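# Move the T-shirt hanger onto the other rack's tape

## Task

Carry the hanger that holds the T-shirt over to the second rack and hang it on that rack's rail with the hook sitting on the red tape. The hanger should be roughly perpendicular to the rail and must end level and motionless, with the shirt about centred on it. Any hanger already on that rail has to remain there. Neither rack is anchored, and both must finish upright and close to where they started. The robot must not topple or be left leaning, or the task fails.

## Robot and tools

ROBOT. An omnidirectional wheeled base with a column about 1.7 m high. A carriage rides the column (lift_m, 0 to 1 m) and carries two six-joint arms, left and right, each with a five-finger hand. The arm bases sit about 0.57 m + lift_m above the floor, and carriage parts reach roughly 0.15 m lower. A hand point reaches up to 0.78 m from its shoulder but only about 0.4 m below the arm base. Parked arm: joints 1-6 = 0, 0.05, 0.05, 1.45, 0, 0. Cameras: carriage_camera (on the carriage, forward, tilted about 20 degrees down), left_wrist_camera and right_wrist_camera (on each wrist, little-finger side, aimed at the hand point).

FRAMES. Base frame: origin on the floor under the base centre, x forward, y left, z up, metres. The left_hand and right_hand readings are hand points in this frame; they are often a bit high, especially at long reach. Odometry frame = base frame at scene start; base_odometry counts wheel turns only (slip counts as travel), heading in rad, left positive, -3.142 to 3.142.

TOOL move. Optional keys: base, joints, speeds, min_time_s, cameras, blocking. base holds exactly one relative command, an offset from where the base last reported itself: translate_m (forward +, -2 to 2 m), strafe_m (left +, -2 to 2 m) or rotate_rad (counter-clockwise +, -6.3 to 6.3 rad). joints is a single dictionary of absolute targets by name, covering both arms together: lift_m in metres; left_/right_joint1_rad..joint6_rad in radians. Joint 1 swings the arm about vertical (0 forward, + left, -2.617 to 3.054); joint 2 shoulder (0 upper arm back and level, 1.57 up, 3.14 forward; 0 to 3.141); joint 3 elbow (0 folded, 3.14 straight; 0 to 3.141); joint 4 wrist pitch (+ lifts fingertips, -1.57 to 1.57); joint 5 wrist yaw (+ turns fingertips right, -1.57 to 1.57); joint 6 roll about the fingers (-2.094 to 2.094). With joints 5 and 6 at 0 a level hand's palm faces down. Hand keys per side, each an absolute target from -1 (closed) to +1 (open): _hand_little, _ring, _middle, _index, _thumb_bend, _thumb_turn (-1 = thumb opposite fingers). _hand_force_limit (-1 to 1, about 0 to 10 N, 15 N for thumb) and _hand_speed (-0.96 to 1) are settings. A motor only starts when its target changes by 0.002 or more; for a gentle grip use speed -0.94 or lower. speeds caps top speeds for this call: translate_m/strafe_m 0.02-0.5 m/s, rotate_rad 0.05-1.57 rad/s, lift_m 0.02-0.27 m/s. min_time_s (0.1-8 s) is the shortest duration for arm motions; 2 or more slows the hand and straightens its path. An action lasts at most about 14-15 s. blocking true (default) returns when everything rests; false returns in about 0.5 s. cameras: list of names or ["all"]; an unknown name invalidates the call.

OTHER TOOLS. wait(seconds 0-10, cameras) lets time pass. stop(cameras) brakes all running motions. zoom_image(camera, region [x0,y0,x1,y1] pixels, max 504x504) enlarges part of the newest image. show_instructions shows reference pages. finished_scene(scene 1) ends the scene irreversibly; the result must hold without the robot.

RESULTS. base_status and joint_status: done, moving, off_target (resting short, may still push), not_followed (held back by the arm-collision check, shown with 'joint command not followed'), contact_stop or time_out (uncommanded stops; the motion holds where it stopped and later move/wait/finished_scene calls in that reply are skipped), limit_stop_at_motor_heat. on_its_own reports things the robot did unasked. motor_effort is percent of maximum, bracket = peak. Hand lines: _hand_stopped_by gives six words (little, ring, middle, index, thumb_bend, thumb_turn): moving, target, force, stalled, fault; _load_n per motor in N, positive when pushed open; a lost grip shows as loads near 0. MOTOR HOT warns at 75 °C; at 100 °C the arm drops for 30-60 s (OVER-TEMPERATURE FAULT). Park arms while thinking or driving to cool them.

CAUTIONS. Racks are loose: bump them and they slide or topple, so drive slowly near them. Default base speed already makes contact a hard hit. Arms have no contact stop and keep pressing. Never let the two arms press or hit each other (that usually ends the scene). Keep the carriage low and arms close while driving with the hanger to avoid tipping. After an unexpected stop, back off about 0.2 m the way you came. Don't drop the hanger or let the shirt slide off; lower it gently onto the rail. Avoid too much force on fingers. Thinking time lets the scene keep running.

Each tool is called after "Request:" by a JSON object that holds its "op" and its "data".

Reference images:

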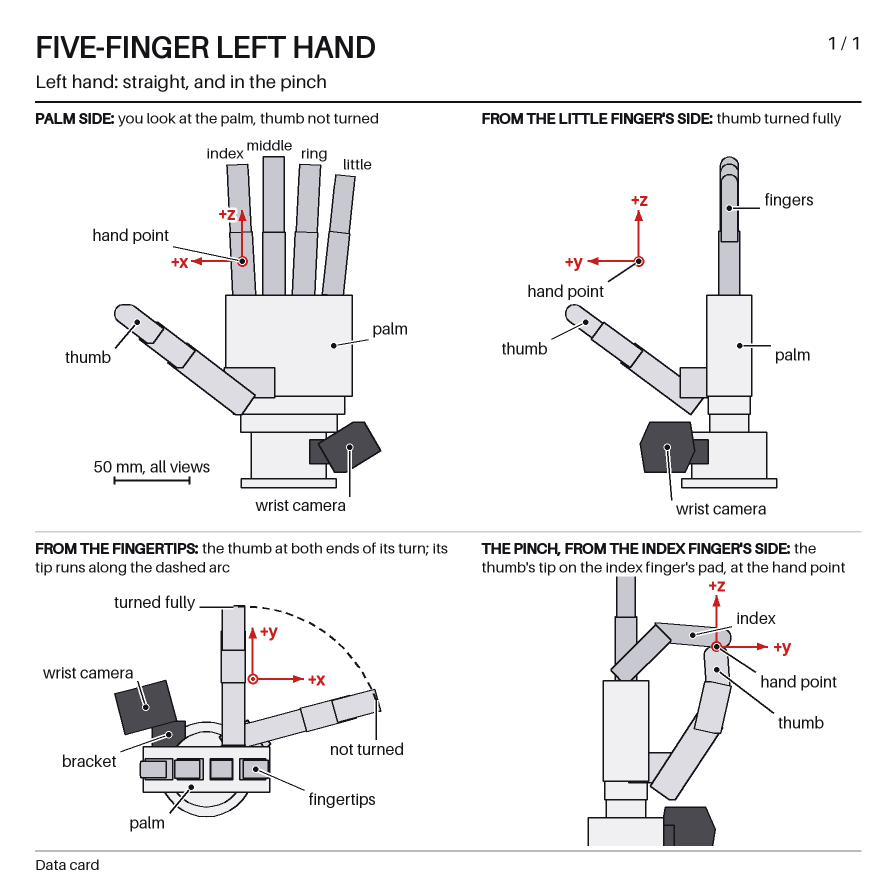

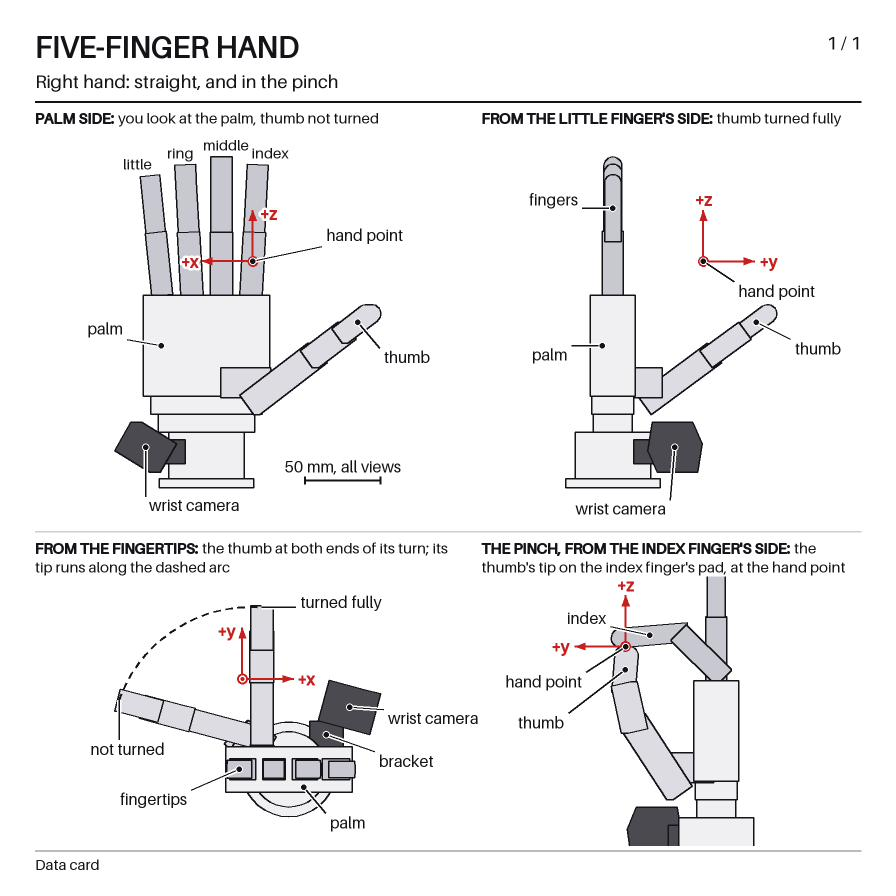

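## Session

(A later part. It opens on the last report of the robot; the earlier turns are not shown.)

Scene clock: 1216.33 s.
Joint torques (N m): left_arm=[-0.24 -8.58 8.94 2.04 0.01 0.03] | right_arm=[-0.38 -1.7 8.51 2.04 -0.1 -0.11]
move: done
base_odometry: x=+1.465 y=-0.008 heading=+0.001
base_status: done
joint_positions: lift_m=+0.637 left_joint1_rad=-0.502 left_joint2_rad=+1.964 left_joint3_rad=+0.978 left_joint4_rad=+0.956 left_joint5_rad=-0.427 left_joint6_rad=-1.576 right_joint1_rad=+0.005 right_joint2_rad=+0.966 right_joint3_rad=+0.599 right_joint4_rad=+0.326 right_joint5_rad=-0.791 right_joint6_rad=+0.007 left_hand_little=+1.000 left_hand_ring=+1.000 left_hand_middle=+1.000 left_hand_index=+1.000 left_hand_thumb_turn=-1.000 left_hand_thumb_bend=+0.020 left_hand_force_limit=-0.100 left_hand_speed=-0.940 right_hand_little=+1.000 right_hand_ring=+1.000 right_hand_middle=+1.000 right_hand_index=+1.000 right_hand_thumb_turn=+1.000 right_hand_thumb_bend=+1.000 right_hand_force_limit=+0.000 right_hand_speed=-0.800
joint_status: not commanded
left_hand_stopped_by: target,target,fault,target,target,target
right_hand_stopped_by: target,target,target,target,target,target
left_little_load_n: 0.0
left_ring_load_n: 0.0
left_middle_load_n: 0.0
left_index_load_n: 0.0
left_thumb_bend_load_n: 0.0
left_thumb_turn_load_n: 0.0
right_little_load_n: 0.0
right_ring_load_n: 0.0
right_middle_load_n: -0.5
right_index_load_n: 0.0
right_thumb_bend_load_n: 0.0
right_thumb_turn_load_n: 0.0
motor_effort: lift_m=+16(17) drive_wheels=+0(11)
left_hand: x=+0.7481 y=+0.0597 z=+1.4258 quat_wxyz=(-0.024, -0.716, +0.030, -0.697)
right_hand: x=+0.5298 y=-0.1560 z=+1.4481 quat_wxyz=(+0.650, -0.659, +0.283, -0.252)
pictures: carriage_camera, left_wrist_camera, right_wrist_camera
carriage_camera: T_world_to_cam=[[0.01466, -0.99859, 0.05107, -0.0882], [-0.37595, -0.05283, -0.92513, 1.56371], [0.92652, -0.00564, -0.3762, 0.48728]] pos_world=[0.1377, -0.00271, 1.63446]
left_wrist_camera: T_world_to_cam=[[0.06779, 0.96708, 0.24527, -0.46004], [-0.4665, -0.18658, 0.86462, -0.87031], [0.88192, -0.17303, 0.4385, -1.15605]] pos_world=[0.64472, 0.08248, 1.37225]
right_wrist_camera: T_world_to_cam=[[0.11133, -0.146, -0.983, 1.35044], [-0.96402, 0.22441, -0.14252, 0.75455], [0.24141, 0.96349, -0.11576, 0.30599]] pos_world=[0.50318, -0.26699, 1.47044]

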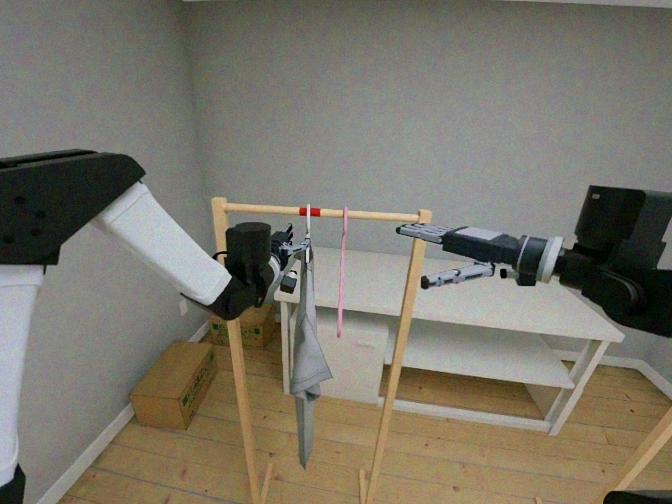

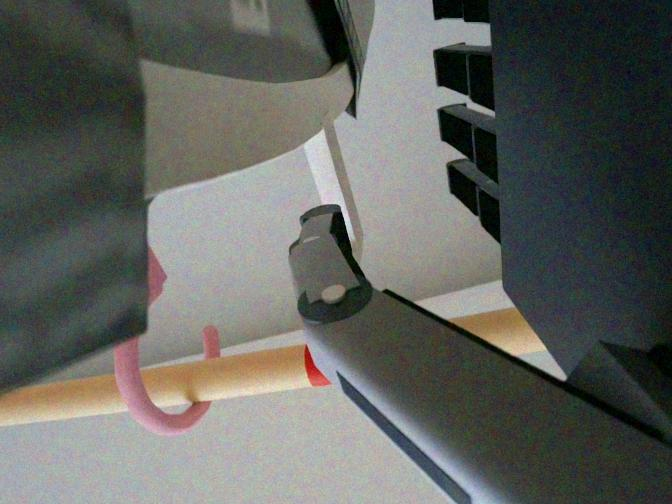

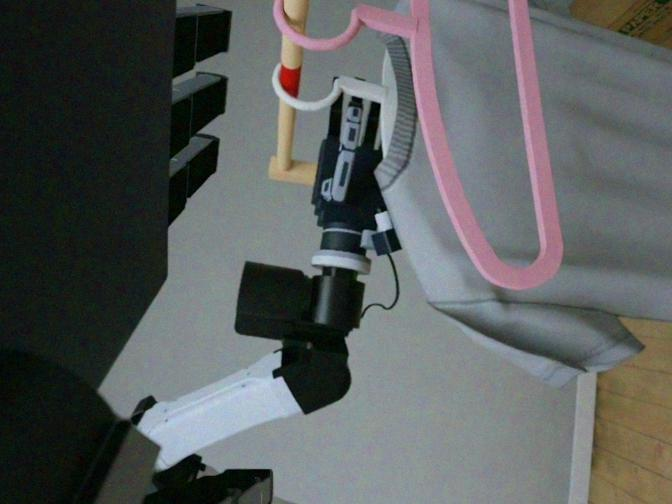

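Request:
{"op": "move", "data": {"base": {"translate_m": -0.03}, "speeds": {"translate_m": 0.02}, "cameras": ["carriage_camera", "right_wrist_camera"]}}

Request:
{"op": "zoom_image", "data": {"camera": "right_wrist_camera", "region": [240, 0, 440, 150]}}

Request:
{"op": "zoom_image", "data": {"camera": "carriage_camera", "region": [220, 180, 400, 315]}}

Scene clock: 1226.83 s.
Joint torques (N m): left_arm=[0.23 -8.77 8.66 2.01 -0.05 0.04] | right_arm=[-0.43 -1.96 8.51 2.07 -0.09 -0.05]
move: done
base_odometry: x=+1.435 y=-0.008 heading=+0.002
base_status: done
joint_positions: lift_m=+0.637 left_joint1_rad=-0.502 left_joint2_rad=+1.964 left_joint3_rad=+0.978 left_joint4_rad=+0.958 left_joint5_rad=-0.427 left_joint6_rad=-1.576 right_joint1_rad=+0.005 right_joint2_rad=+0.966 right_joint3_rad=+0.599 right_joint4_rad=+0.326 right_joint5_rad=-0.791 right_joint6_rad=+0.007 left_hand_little=+1.000 left_hand_ring=+1.000 left_hand_middle=+1.000 left_hand_index=+1.000 left_hand_thumb_turn=-1.000 left_hand_thumb_bend=+0.020 left_hand_force_limit=-0.100 left_hand_speed=-0.940 right_hand_little=+1.000 right_hand_ring=+1.000 right_hand_middle=+1.000 right_hand_index=+1.000 right_hand_thumb_turn=+1.000 right_hand_thumb_bend=+1.000 right_hand_force_limit=+0.000 right_hand_speed=-0.800
joint_status: not commanded
left_hand_stopped_by: target,target,fault,target,target,target
right_hand_stopped_by: target,target,target,target,target,target
left_little_load_n: 0.0
left_ring_load_n: 0.0
left_middle_load_n: 0.5
left_index_load_n: 0.0
left_thumb_bend_load_n: 0.0
left_thumb_turn_load_n: 0.0
right_little_load_n: 0.0
right_ring_load_n: 0.0
right_middle_load_n: -0.5
right_index_load_n: 0.0
right_thumb_bend_load_n: 0.0
right_thumb_turn_load_n: 0.0
motor_effort: lift_m=+16(17) drive_wheels=-4(11)
left_hand: x=+0.7481 y=+0.0597 z=+1.4265 quat_wxyz=(-0.024, -0.715, +0.029, -0.698)
right_hand: x=+0.5298 y=-0.1560 z=+1.4481 quat_wxyz=(+0.650, -0.659, +0.283, -0.252)
carriage_camera: T_world_to_cam=[[0.01466, -0.99859, 0.05107, -0.0882], [-0.37595, -0.05283, -0.92513, 1.56371], [0.92652, -0.00564, -0.3762, 0.48728]] pos_world=[0.1377, -0.00271, 1.63446]
right_wrist_camera: T_world_to_cam=[[0.11133, -0.146, -0.983, 1.35044], [-0.96402, 0.22441, -0.14252, 0.75455], [0.24141, 0.96349, -0.11576, 0.30599]] pos_world=[0.50318, -0.26699, 1.47044]

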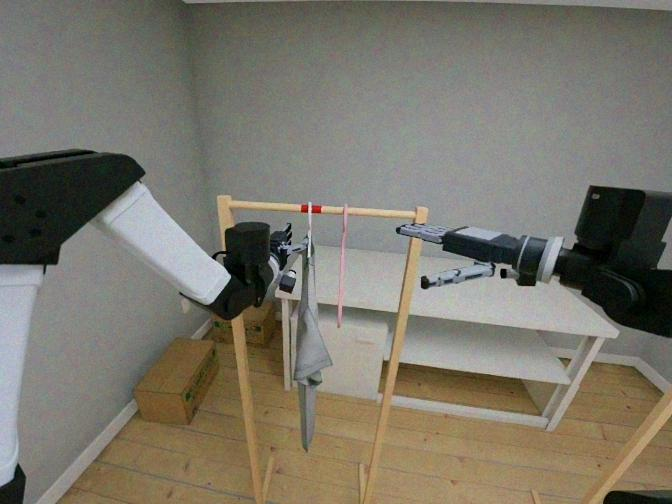

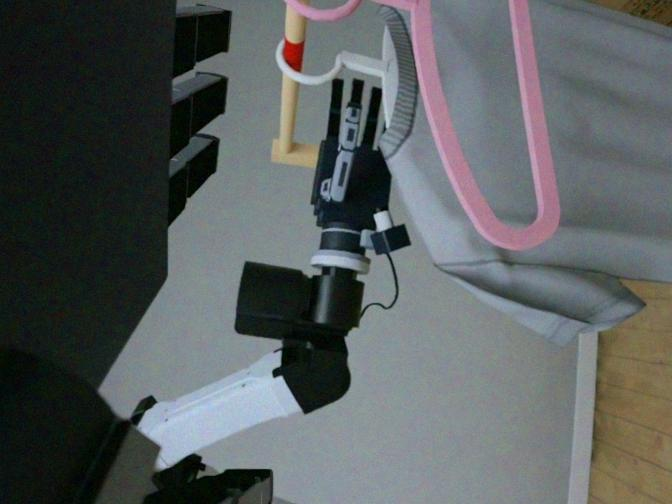

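Scaled by 2.520 from the camera's image (finer frame: 960x720).

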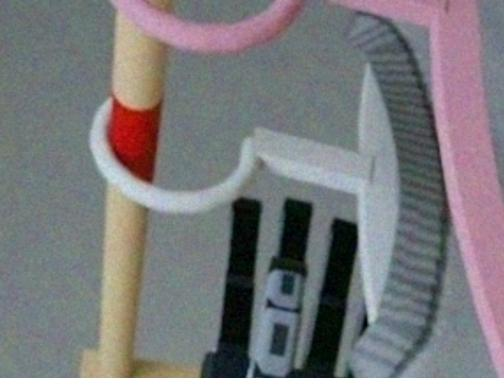

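Scaled by 2.800 from the camera's image (finer frame: 960x720).

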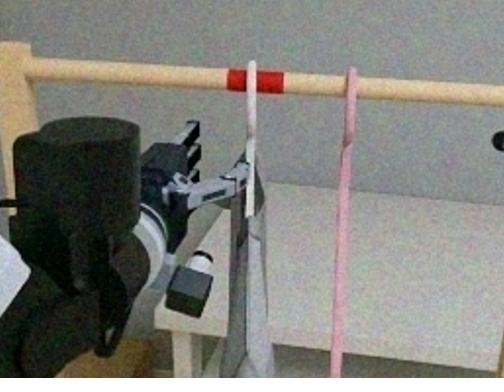

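Request:
{"op": "move", "data": {"base": {"translate_m": -0.06}, "speeds": {"translate_m": 0.03}, "cameras": ["carriage_camera", "right_wrist_camera"]}}

Request:
{"op": "zoom_image", "data": {"camera": "carriage_camera", "region": [200, 180, 400, 330]}}

Scene clock: 1234.00 s.
Joint torques (N m): left_arm=[-0.06 -8.54 8.73 2.01 -0.03 0.01] | right_arm=[-0.29 -1.8 8.55 2.05 -0.08 -0.06]
move: done
base_odometry: x=+1.375 y=-0.008 heading=+0.002
base_status: done
joint_positions: lift_m=+0.637 left_joint1_rad=-0.502 left_joint2_rad=+1.964 left_joint3_rad=+0.978 left_joint4_rad=+0.959 left_joint5_rad=-0.427 left_joint6_rad=-1.576 right_joint1_rad=+0.005 right_joint2_rad=+0.966 right_joint3_rad=+0.599 right_joint4_rad=+0.326 right_joint5_rad=-0.791 right_joint6_rad=+0.007 left_hand_little=+1.000 left_hand_ring=+1.000 left_hand_middle=+1.000 left_hand_index=+1.000 left_hand_thumb_turn=-1.000 left_hand_thumb_bend=+0.020 left_hand_force_limit=-0.100 left_hand_speed=-0.940 right_hand_little=+1.000 right_hand_ring=+1.000 right_hand_middle=+1.000 right_hand_index=+1.000 right_hand_thumb_turn=+1.000 right_hand_thumb_bend=+1.000 right_hand_force_limit=+0.000 right_hand_speed=-0.800
joint_status: not commanded
left_hand_stopped_by: target,target,fault,target,target,target
right_hand_stopped_by: target,target,target,target,target,target
left_little_load_n: 0.0
left_ring_load_n: 0.0
left_middle_load_n: 0.0
left_index_load_n: 0.0
left_thumb_bend_load_n: 0.0
left_thumb_turn_load_n: 0.0
right_little_load_n: 0.0
right_ring_load_n: 0.0
right_middle_load_n: 0.0
right_index_load_n: 0.0
right_thumb_bend_load_n: 0.0
right_thumb_turn_load_n: -0.5
motor_effort: lift_m=+16(17) drive_wheels=-3(12)
left_hand: x=+0.7480 y=+0.0595 z=+1.4267 quat_wxyz=(-0.024, -0.715, +0.029, -0.698)
right_hand: x=+0.5298 y=-0.1560 z=+1.4481 quat_wxyz=(+0.650, -0.659, +0.283, -0.252)
carriage_camera: T_world_to_cam=[[0.01466, -0.99859, 0.05107, -0.0882], [-0.37595, -0.05283, -0.92513, 1.56371], [0.92652, -0.00564, -0.3762, 0.48728]] pos_world=[0.1377, -0.00271, 1.63446]
right_wrist_camera: T_world_to_cam=[[0.11133, -0.146, -0.983, 1.35044], [-0.96402, 0.22441, -0.14252, 0.75455], [0.24141, 0.96349, -0.11576, 0.30599]] pos_world=[0.50318, -0.26699, 1.47044]

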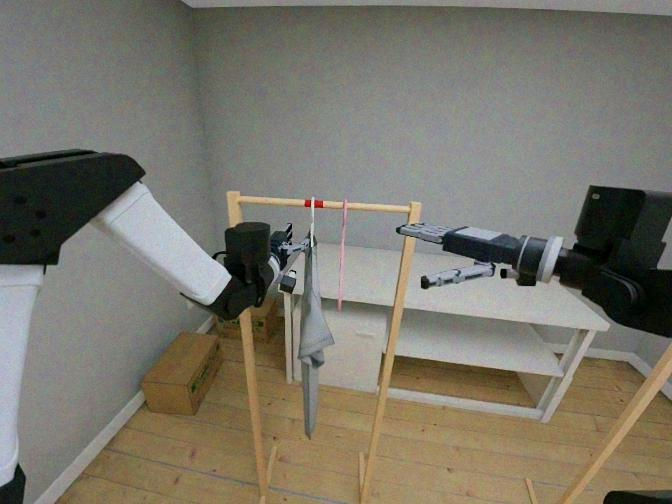

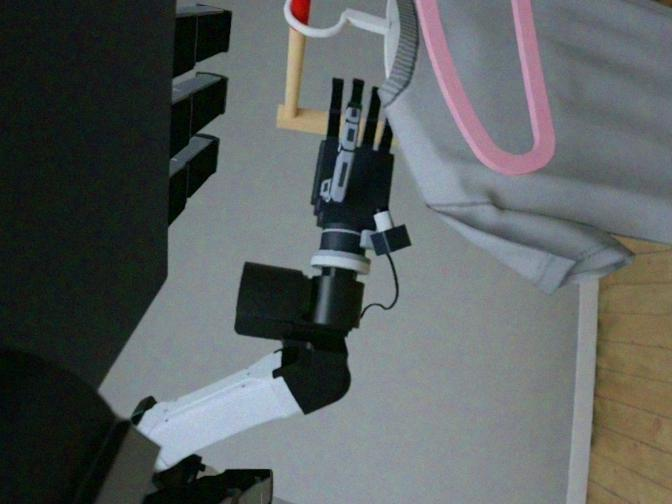

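Scaled by 2.520 from the camera's image (finer frame: 960x720).

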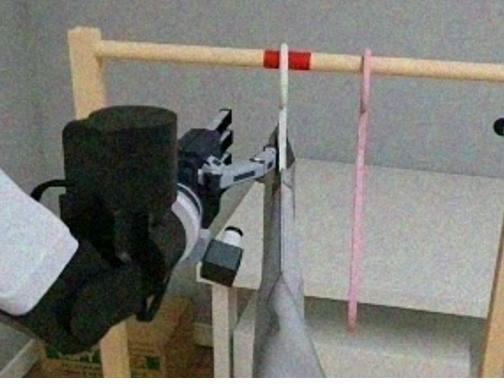

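Request:
{"op": "move", "data": {"base": {"translate_m": -0.1}, "speeds": {"translate_m": 0.04}, "cameras": ["carriage_camera", "right_wrist_camera"]}}

Request:
{"op": "zoom_image", "data": {"camera": "carriage_camera", "region": [200, 180, 400, 330]}}

Scene clock: 1242.93 s.
Joint torques (N m): left_arm=[0.01 -9.13 8.75 2.02 0.04 0.02] | right_arm=[-0.4 -1.73 8.39 2.08 -0.13 -0.09]
move: done
base_odometry: x=+1.275 y=-0.009 heading=+0.002
base_status: done
joint_positions: lift_m=+0.637 left_joint1_rad=-0.503 left_joint2_rad=+1.964 left_joint3_rad=+0.978 left_joint4_rad=+0.959 left_joint5_rad=-0.427 left_joint6_rad=-1.576 right_joint1_rad=+0.005 right_joint2_rad=+0.966 right_joint3_rad=+0.599 right_joint4_rad=+0.326 right_joint5_rad=-0.791 right_joint6_rad=+0.007 left_hand_little=+1.000 left_hand_ring=+1.000 left_hand_middle=+1.000 left_hand_index=+1.000 left_hand_thumb_turn=-1.000 left_hand_thumb_bend=+0.020 left_hand_force_limit=-0.100 left_hand_speed=-0.940 right_hand_little=+1.000 right_hand_ring=+1.000 right_hand_middle=+1.000 right_hand_index=+1.000 right_hand_thumb_turn=+1.000 right_hand_thumb_bend=+1.000 right_hand_force_limit=+0.000 right_hand_speed=-0.800
joint_status: not commanded
left_hand_stopped_by: target,target,fault,target,target,target
right_hand_stopped_by: target,target,target,target,target,target
left_little_load_n: 0.0
left_ring_load_n: 0.0
left_middle_load_n: 0.0
left_index_load_n: 0.0
left_thumb_bend_load_n: 0.0
left_thumb_turn_load_n: -0.5
right_little_load_n: 0.0
right_ring_load_n: 0.0
right_middle_load_n: 0.0
right_index_load_n: 0.0
right_thumb_bend_load_n: 0.0
right_thumb_turn_load_n: -0.5
motor_effort: lift_m=+16(18) drive_wheels=-1(7)
left_hand: x=+0.7480 y=+0.0594 z=+1.4270 quat_wxyz=(-0.024, -0.715, +0.029, -0.698)
right_hand: x=+0.5299 y=-0.1560 z=+1.4479 quat_wxyz=(+0.650, -0.659, +0.283, -0.251)
carriage_camera: T_world_to_cam=[[0.01466, -0.99859, 0.05107, -0.0882], [-0.37595, -0.05283, -0.92513, 1.56371], [0.92652, -0.00564, -0.3762, 0.48728]] pos_world=[0.1377, -0.00271, 1.63446]
right_wrist_camera: T_world_to_cam=[[0.11061, -0.14603, -0.98308, 1.3507], [-0.9641, 0.22449, -0.14183, 0.75367], [0.24141, 0.96347, -0.11596, 0.30623]] pos_world=[0.50328, -0.26699, 1.47024]

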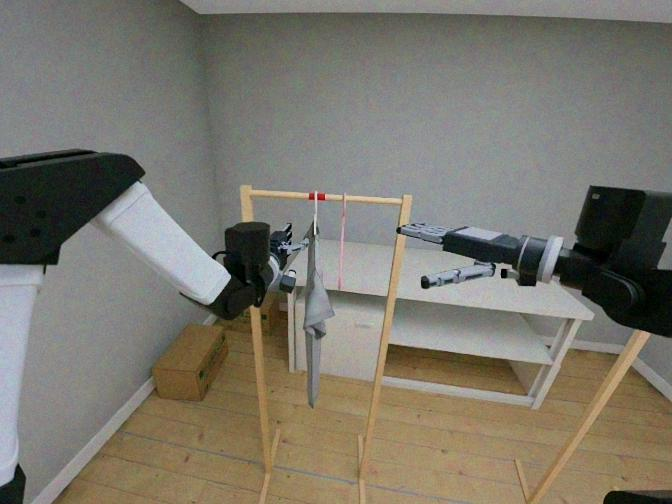

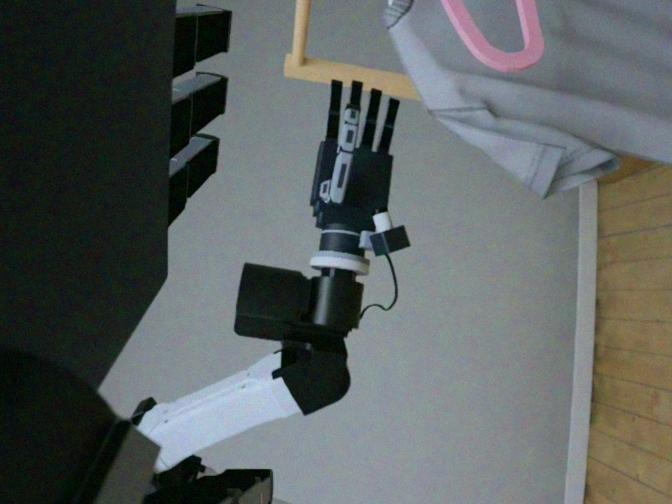

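Scaled by 2.520 from the camera's image (finer frame: 960x720).

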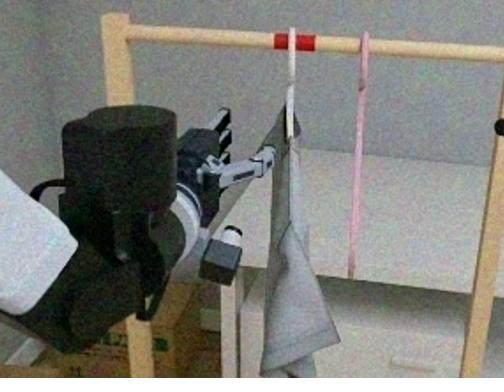

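Request:
{"op": "move", "data": {"base": {"translate_m": -0.35}, "speeds": {"translate_m": 0.1}, "cameras": ["carriage_camera", "right_wrist_camera"]}}

Request:
{"op": "zoom_image", "data": {"camera": "carriage_camera", "region": [230, 170, 430, 320]}}

Scene clock: 1251.10 s.
Joint torques (N m): left_arm=[-0.2 -8.79 8.59 2.01 0 0.01] | right_arm=[-0.4 -1.76 8.5 2.07 -0.13 -0.08]
move: done
base_odometry: x=+0.925 y=-0.009 heading=+0.002
base_status: done
joint_positions: lift_m=+0.637 left_joint1_rad=-0.503 left_joint2_rad=+1.964 left_joint3_rad=+0.978 left_joint4_rad=+0.959 left_joint5_rad=-0.427 left_joint6_rad=-1.576 right_joint1_rad=+0.005 right_joint2_rad=+0.966 right_joint3_rad=+0.599 right_joint4_rad=+0.326 right_joint5_rad=-0.791 right_joint6_rad=+0.007 left_hand_little=+1.000 left_hand_ring=+1.000 left_hand_middle=+1.000 left_hand_index=+1.000 left_hand_thumb_turn=-1.000 left_hand_thumb_bend=+0.020 left_hand_force_limit=-0.100 left_hand_speed=-0.940 right_hand_little=+1.000 right_hand_ring=+1.000 right_hand_middle=+1.000 right_hand_index=+1.000 right_hand_thumb_turn=+1.000 right_hand_thumb_bend=+1.000 right_hand_force_limit=+0.000 right_hand_speed=-0.800
joint_status: not commanded
left_hand_stopped_by: target,target,fault,target,target,target
right_hand_stopped_by: target,target,target,target,target,target
left_little_load_n: 0.0
left_ring_load_n: 0.0
left_middle_load_n: 0.0
left_index_load_n: 0.0
left_thumb_bend_load_n: 0.0
left_thumb_turn_load_n: 0.0
right_little_load_n: 0.0
right_ring_load_n: 0.0
right_middle_load_n: 0.0
right_index_load_n: 0.0
right_thumb_bend_load_n: 0.0
right_thumb_turn_load_n: 0.0
motor_effort: lift_m=+16(17) drive_wheels=-1(9)
left_hand: x=+0.7478 y=+0.0592 z=+1.4271 quat_wxyz=(-0.025, -0.715, +0.029, -0.698)
right_hand: x=+0.5299 y=-0.1560 z=+1.4479 quat_wxyz=(+0.650, -0.659, +0.283, -0.251)
carriage_camera: T_world_to_cam=[[0.01466, -0.99859, 0.05107, -0.0882], [-0.37595, -0.05283, -0.92513, 1.56371], [0.92652, -0.00564, -0.3762, 0.48728]] pos_world=[0.1377, -0.00271, 1.63446]
right_wrist_camera: T_world_to_cam=[[0.11061, -0.14603, -0.98308, 1.3507], [-0.9641, 0.22449, -0.14183, 0.75367], [0.24141, 0.96347, -0.11596, 0.30623]] pos_world=[0.50328, -0.26699, 1.47024]

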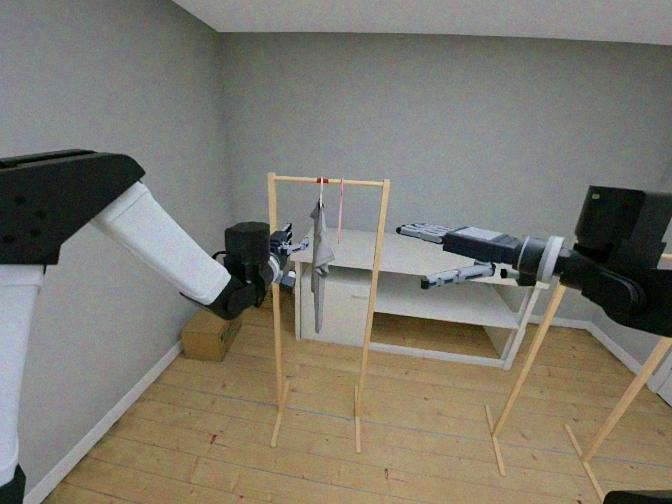

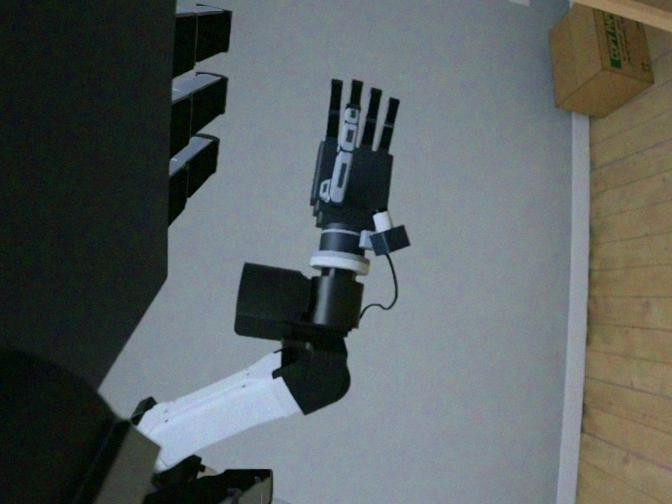

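Scaled by 2.520 from the camera's image (finer frame: 960x720).

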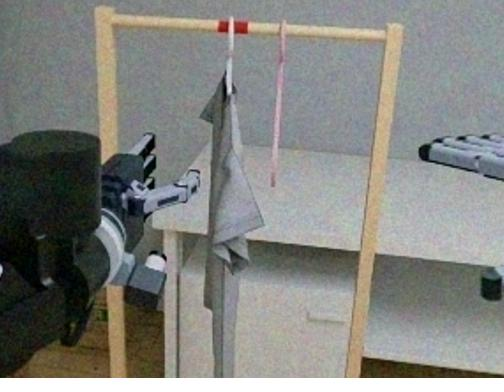

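Request:
{"op": "move", "data": {"joints": {"left_joint1_rad": 0.0, "left_joint2_rad": 1.9, "left_joint3_rad": 1.006, "left_joint4_rad": 0.958, "left_joint5_rad": 0.0, "left_joint6_rad": -1.0}, "min_time_s": 2.5}}

Request:
{"op": "move", "data": {"joints": {"left_joint1_rad": 0.0, "left_joint2_rad": 0.05, "left_joint3_rad": 0.05, "left_joint4_rad": 1.45, "left_joint5_rad": 0.0, "left_joint6_rad": 0.0}, "min_time_s": 4}}

Request:
{"op": "move", "data": {"joints": {"right_joint1_rad": 0.0, "right_joint2_rad": 0.05, "right_joint3_rad": 0.05, "right_joint4_rad": 1.45, "right_joint5_rad": 0.0, "right_joint6_rad": 0.0}, "min_time_s": 3.5, "cameras": ["carriage_camera"]}}

Request:
{"op": "zoom_image", "data": {"camera": "carriage_camera", "region": [230, 160, 430, 340]}}

Scene clock: 1264.70 s.
Joint torques (N m): left_arm=[0.18 -12.94 8.99 2.07 0.11 0.21] | right_arm=[-0.38 -2 8.57 2.05 -0.1 -0.06]
move: done
base_odometry: x=+0.925 y=-0.009 heading=+0.002
base_status: not commanded
joint_positions: lift_m=+0.637 left_joint1_rad=-0.004 left_joint2_rad=+1.937 left_joint3_rad=+0.978 left_joint4_rad=+0.959 left_joint5_rad=-0.009 left_joint6_rad=-1.015 right_joint1_rad=+0.005 right_joint2_rad=+0.966 right_joint3_rad=+0.599 right_joint4_rad=+0.326 right_joint5_rad=-0.791 right_joint6_rad=+0.007 left_hand_little=+1.000 left_hand_ring=+1.000 left_hand_middle=+1.000 left_hand_index=+1.000 left_hand_thumb_turn=-1.000 left_hand_thumb_bend=+0.020 left_hand_force_limit=-0.100 left_hand_speed=-0.940 right_hand_little=+1.000 right_hand_ring=+1.000 right_hand_middle=+1.000 right_hand_index=+1.000 right_hand_thumb_turn=+1.000 right_hand_thumb_bend=+1.000 right_hand_force_limit=+0.000 right_hand_speed=-0.800
joint_status: all done
left_hand_stopped_by: target,target,fault,target,target,target
right_hand_stopped_by: target,target,target,target,target,target
left_little_load_n: 0.0
left_ring_load_n: 0.0
left_middle_load_n: 0.0
left_index_load_n: 0.5
left_thumb_bend_load_n: 0.0
left_thumb_turn_load_n: -0.5
right_little_load_n: 0.0
right_ring_load_n: 0.0
right_middle_load_n: 0.0
right_index_load_n: 0.0
right_thumb_bend_load_n: 0.0
right_thumb_turn_load_n: -0.5
motor_effort: lift_m=+16(17) drive_wheels=-1(4)
left_hand: x=+0.7978 y=+0.2498 z=+1.4054 quat_wxyz=(+0.196, -0.680, +0.192, -0.680)
right_hand: x=+0.5299 y=-0.1560 z=+1.4479 quat_wxyz=(+0.650, -0.659, +0.283, -0.251)
pictures: none

Scene clock: 1269.00 s.
Joint torques (N m): left_arm=[0.17 3.1 4.29 0.04 0.14 0.28] | right_arm=[-0.43 -1.81 8.58 2.06 -0.14 -0.05]
move: done
base_odometry: x=+0.925 y=-0.009 heading=+0.002
base_status: not commanded
joint_positions: lift_m=+0.637 left_joint1_rad=-0.004 left_joint2_rad=+0.063 left_joint3_rad=+0.066 left_joint4_rad=+1.440 left_joint5_rad=-0.007 left_joint6_rad=-0.014 right_joint1_rad=+0.005 right_joint2_rad=+0.966 right_joint3_rad=+0.599 right_joint4_rad=+0.326 right_joint5_rad=-0.791 right_joint6_rad=+0.007 left_hand_little=+1.000 left_hand_ring=+1.000 left_hand_middle=+1.000 left_hand_index=+1.000 left_hand_thumb_turn=-1.000 left_hand_thumb_bend=+0.020 left_hand_force_limit=-0.100 left_hand_speed=-0.940 right_hand_little=+1.000 right_hand_ring=+1.000 right_hand_middle=+1.000 right_hand_index=+1.000 right_hand_thumb_turn=+1.000 right_hand_thumb_bend=+1.000 right_hand_force_limit=+0.000 right_hand_speed=-0.800
joint_status: all done
left_hand_stopped_by: target,target,fault,target,target,target
right_hand_stopped_by: target,target,target,target,target,target
left_little_load_n: 0.0
left_ring_load_n: 0.0
left_middle_load_n: 0.0
left_index_load_n: 0.0
left_thumb_bend_load_n: 0.0
left_thumb_turn_load_n: 0.0
right_little_load_n: 0.0
right_ring_load_n: 0.0
right_middle_load_n: 0.0
right_index_load_n: 0.0
right_thumb_bend_load_n: 0.0
right_thumb_turn_load_n: -0.5
motor_effort: lift_m=+16(17) drive_wheels=-2(4)
left_hand: x=+0.3194 y=+0.2869 z=+1.6663 quat_wxyz=(+0.699, -0.048, +0.042, -0.712)
right_hand: x=+0.5299 y=-0.1560 z=+1.4479 quat_wxyz=(+0.650, -0.659, +0.283, -0.251)
pictures: none

Scene clock: 1272.80 s.
Joint torques (N m): left_arm=[0.2 3.06 4.36 0.03 0.14 0.25] | right_arm=[-0.42 2.82 3.88 0.37 0.15 -0.1]
move: done
base_odometry: x=+0.925 y=-0.009 heading=+0.002
base_status: not commanded
joint_positions: lift_m=+0.637 left_joint1_rad=-0.004 left_joint2_rad=+0.063 left_joint3_rad=+0.066 left_joint4_rad=+1.442 left_joint5_rad=-0.007 left_joint6_rad=-0.014 right_joint1_rad=+0.005 right_joint2_rad=+0.056 right_joint3_rad=+0.056 right_joint4_rad=+1.436 right_joint5_rad=-0.014 right_joint6_rad=+0.006 left_hand_little=+1.000 left_hand_ring=+1.000 left_hand_middle=+1.000 left_hand_index=+1.000 left_hand_thumb_turn=-1.000 left_hand_thumb_bend=+0.020 left_hand_force_limit=-0.100 left_hand_speed=-0.940 right_hand_little=+1.000 right_hand_ring=+1.000 right_hand_middle=+1.000 right_hand_index=+1.000 right_hand_thumb_turn=+1.000 right_hand_thumb_bend=+1.000 right_hand_force_limit=+0.000 right_hand_speed=-0.800
joint_status: all done
left_hand_stopped_by: target,target,fault,target,target,target
right_hand_stopped_by: target,target,target,target,target,target
left_little_load_n: 0.0
left_ring_load_n: 0.0
left_middle_load_n: 0.0
left_index_load_n: 0.0
left_thumb_bend_load_n: 0.0
left_thumb_turn_load_n: 0.0
right_little_load_n: 0.0
right_ring_load_n: 0.0
right_middle_load_n: 0.5
right_index_load_n: 0.0
right_thumb_bend_load_n: 0.0
right_thumb_turn_load_n: 0.0
motor_effort: lift_m=+15(17) drive_wheels=-2(4)
left_hand: x=+0.3191 y=+0.2869 z=+1.6664 quat_wxyz=(+0.700, -0.047, +0.042, -0.712)
right_hand: x=+0.3216 y=-0.2832 z=+1.6622 quat_wxyz=(+0.710, -0.053, +0.043, -0.701)
carriage_camera: T_world_to_cam=[[0.01466, -0.99859, 0.05107, -0.0882], [-0.37595, -0.05283, -0.92513, 1.56371], [0.92652, -0.00564, -0.3762, 0.48728]] pos_world=[0.1377, -0.00271, 1.63446]

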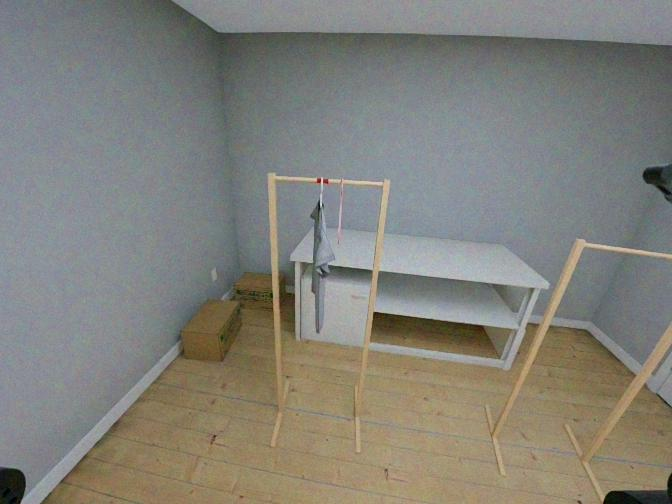

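Scaled by 2.520 from the camera's image (finer frame: 960x720).

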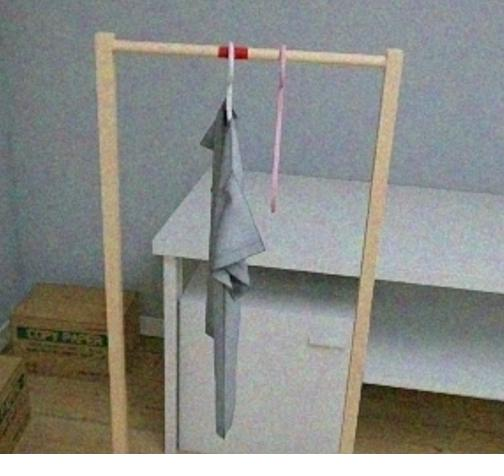

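Request:
{"op": "move", "data": {"base": {"strafe_m": -1.0}, "speeds": {"strafe_m": 0.25}, "cameras": ["carriage_camera"]}}

Request:
{"op": "zoom_image", "data": {"camera": "carriage_camera", "region": [60, 120, 260, 320]}}

Scene clock: 1288.80 s.
Joint torques (N m): left_arm=[0.06 3.02 4.16 0.01 0.06 0.28] | right_arm=[-0.44 2.8 3.93 0.33 0.07 -0.06]
move: done
base_odometry: x=+0.926 y=-1.009 heading=+0.001
base_status: done
joint_positions: lift_m=+0.637 left_joint1_rad=-0.003 left_joint2_rad=+0.063 left_joint3_rad=+0.066 left_joint4_rad=+1.442 left_joint5_rad=-0.004 left_joint6_rad=-0.014 right_joint1_rad=+0.005 right_joint2_rad=+0.056 right_joint3_rad=+0.056 right_joint4_rad=+1.438 right_joint5_rad=-0.009 right_joint6_rad=+0.006 left_hand_little=+1.000 left_hand_ring=+1.000 left_hand_middle=+1.000 left_hand_index=+1.000 left_hand_thumb_turn=-1.000 left_hand_thumb_bend=+0.020 left_hand_force_limit=-0.100 left_hand_speed=-0.940 right_hand_little=+1.000 right_hand_ring=+1.000 right_hand_middle=+1.000 right_hand_index=+1.000 right_hand_thumb_turn=+1.000 right_hand_thumb_bend=+1.000 right_hand_force_limit=+0.000 right_hand_speed=-0.800
joint_status: not commanded
left_hand_stopped_by: target,target,fault,target,target,target
right_hand_stopped_by: target,target,target,target,target,target
left_little_load_n: 0.0
left_ring_load_n: 0.0
left_middle_load_n: 0.0
left_index_load_n: 0.0
left_thumb_bend_load_n: 0.0
left_thumb_turn_load_n: 0.0
right_little_load_n: 0.0
right_ring_load_n: 0.0
right_middle_load_n: 0.0
right_index_load_n: 0.0
right_thumb_bend_load_n: 0.0
right_thumb_turn_load_n: 0.0
motor_effort: lift_m=+15(17) drive_wheels=-4(10)
left_hand: x=+0.3190 y=+0.2865 z=+1.6664 quat_wxyz=(+0.700, -0.046, +0.043, -0.711)
right_hand: x=+0.3209 y=-0.2841 z=+1.6626 quat_wxyz=(+0.710, -0.050, +0.044, -0.701)
carriage_camera: T_world_to_cam=[[0.01466, -0.99859, 0.05107, -0.0882], [-0.37595, -0.05283, -0.92513, 1.56371], [0.92652, -0.00564, -0.3762, 0.48728]] pos_world=[0.1377, -0.00271, 1.63446]

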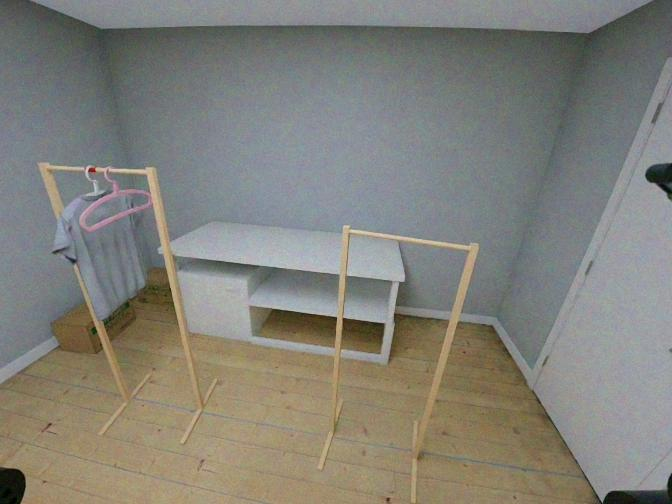

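Scaled by 2.520 from the camera's image (finer frame: 960x720).

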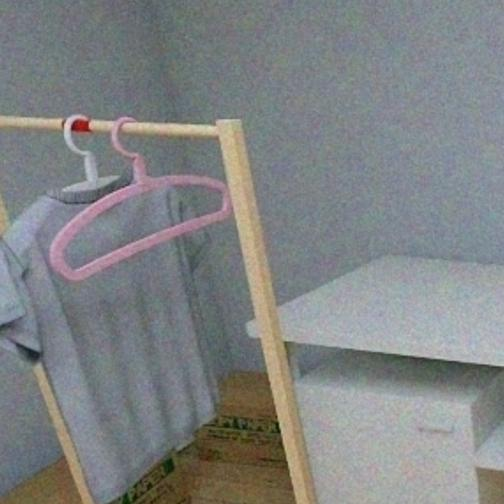

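Request:
{"op": "zoom_image", "data": {"camera": "carriage_camera", "region": [40, 150, 170, 250]}}

Request:
{"op": "zoom_image", "data": {"camera": "carriage_camera", "region": [40, 230, 170, 330]}}

Scaled by 3.877 from the camera's image (finer frame: 960x720).

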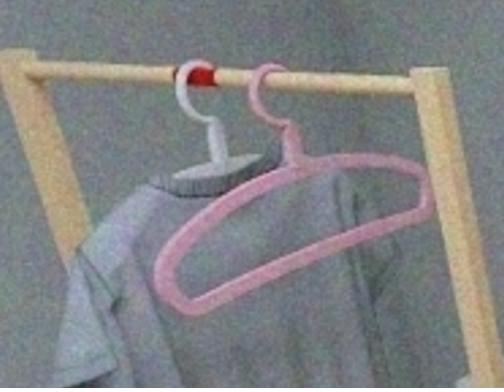

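Scaled by 3.877 from the camera's image (finer frame: 960x720).

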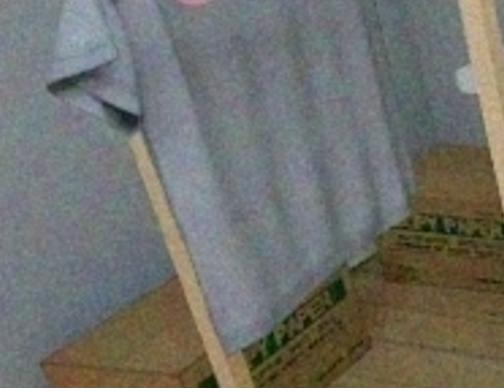

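Request:
{"op": "wait", "data": {"seconds": 3, "cameras": ["carriage_camera"]}}

Request:
{"op": "zoom_image", "data": {"camera": "carriage_camera", "region": [40, 150, 170, 250]}}

Request:
{"op": "zoom_image", "data": {"camera": "carriage_camera", "region": [40, 230, 170, 330]}}

Scene clock: 1318.07 s.
Joint torques (N m): left_arm=[0.03 3.07 4.12 0 0.07 0.23] | right_arm=[-0.36 2.71 4.05 0.36 0.1 -0.07]
base_odometry: x=+0.926 y=-1.009 heading=+0.001
base_status: done
joint_positions: lift_m=+0.637 left_joint1_rad=-0.003 left_joint2_rad=+0.063 left_joint3_rad=+0.066 left_joint4_rad=+1.442 left_joint5_rad=-0.004 left_joint6_rad=-0.014 right_joint1_rad=+0.005 right_joint2_rad=+0.056 right_joint3_rad=+0.056 right_joint4_rad=+1.438 right_joint5_rad=-0.009 right_joint6_rad=+0.006 left_hand_little=+1.000 left_hand_ring=+1.000 left_hand_middle=+1.000 left_hand_index=+1.000 left_hand_thumb_turn=-1.000 left_hand_thumb_bend=+0.020 left_hand_force_limit=-0.100 left_hand_speed=-0.940 right_hand_little=+1.000 right_hand_ring=+1.000 right_hand_middle=+1.000 right_hand_index=+1.000 right_hand_thumb_turn=+1.000 right_hand_thumb_bend=+1.000 right_hand_force_limit=+0.000 right_hand_speed=-0.800
joint_status: not commanded
left_hand_stopped_by: target,target,fault,target,target,target
right_hand_stopped_by: target,target,target,target,target,target
left_little_load_n: 0.0
left_ring_load_n: 0.0
left_middle_load_n: 0.0
left_index_load_n: 0.0
left_thumb_bend_load_n: 0.0
left_thumb_turn_load_n: 0.0
right_little_load_n: 0.0
right_ring_load_n: 0.0
right_middle_load_n: 0.0
right_index_load_n: 0.0
right_thumb_bend_load_n: 0.0
right_thumb_turn_load_n: 0.0
motor_effort: lift_m=+16(17) drive_wheels=-4(10)
left_hand: x=+0.3190 y=+0.2865 z=+1.6664 quat_wxyz=(+0.700, -0.046, +0.043, -0.711)
right_hand: x=+0.3209 y=-0.2841 z=+1.6626 quat_wxyz=(+0.710, -0.050, +0.044, -0.701)
wait: 3.00 s; at rest from the start
carriage_camera: T_world_to_cam=[[0.01466, -0.99859, 0.05107, -0.0882], [-0.37595, -0.05283, -0.92513, 1.56371], [0.92652, -0.00564, -0.3762, 0.48728]] pos_world=[0.1377, -0.00271, 1.63446]

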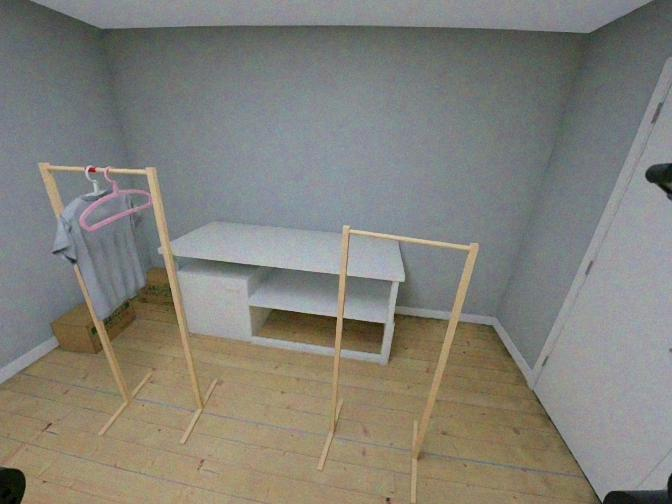

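Scaled by 3.877 from the camera's image (finer frame: 960x720).

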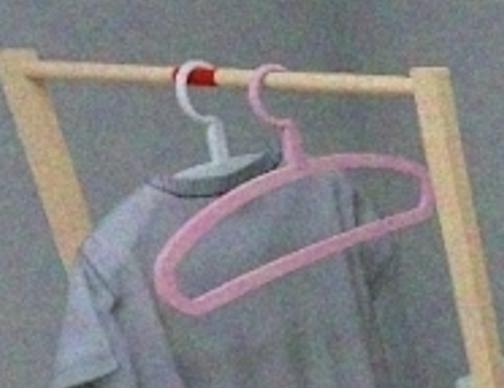

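Scaled by 3.877 from the camera's image (finer frame: 960x720).

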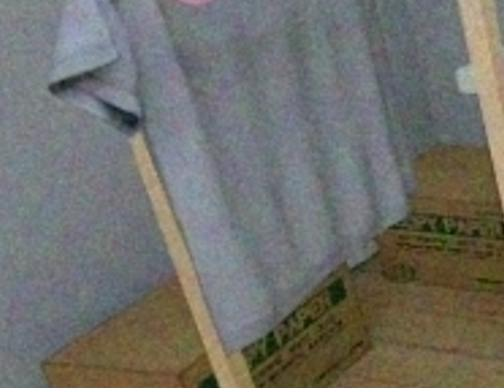

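Request:
{"op": "finished_scene", "data": {}}

The scene is finished: the task was done.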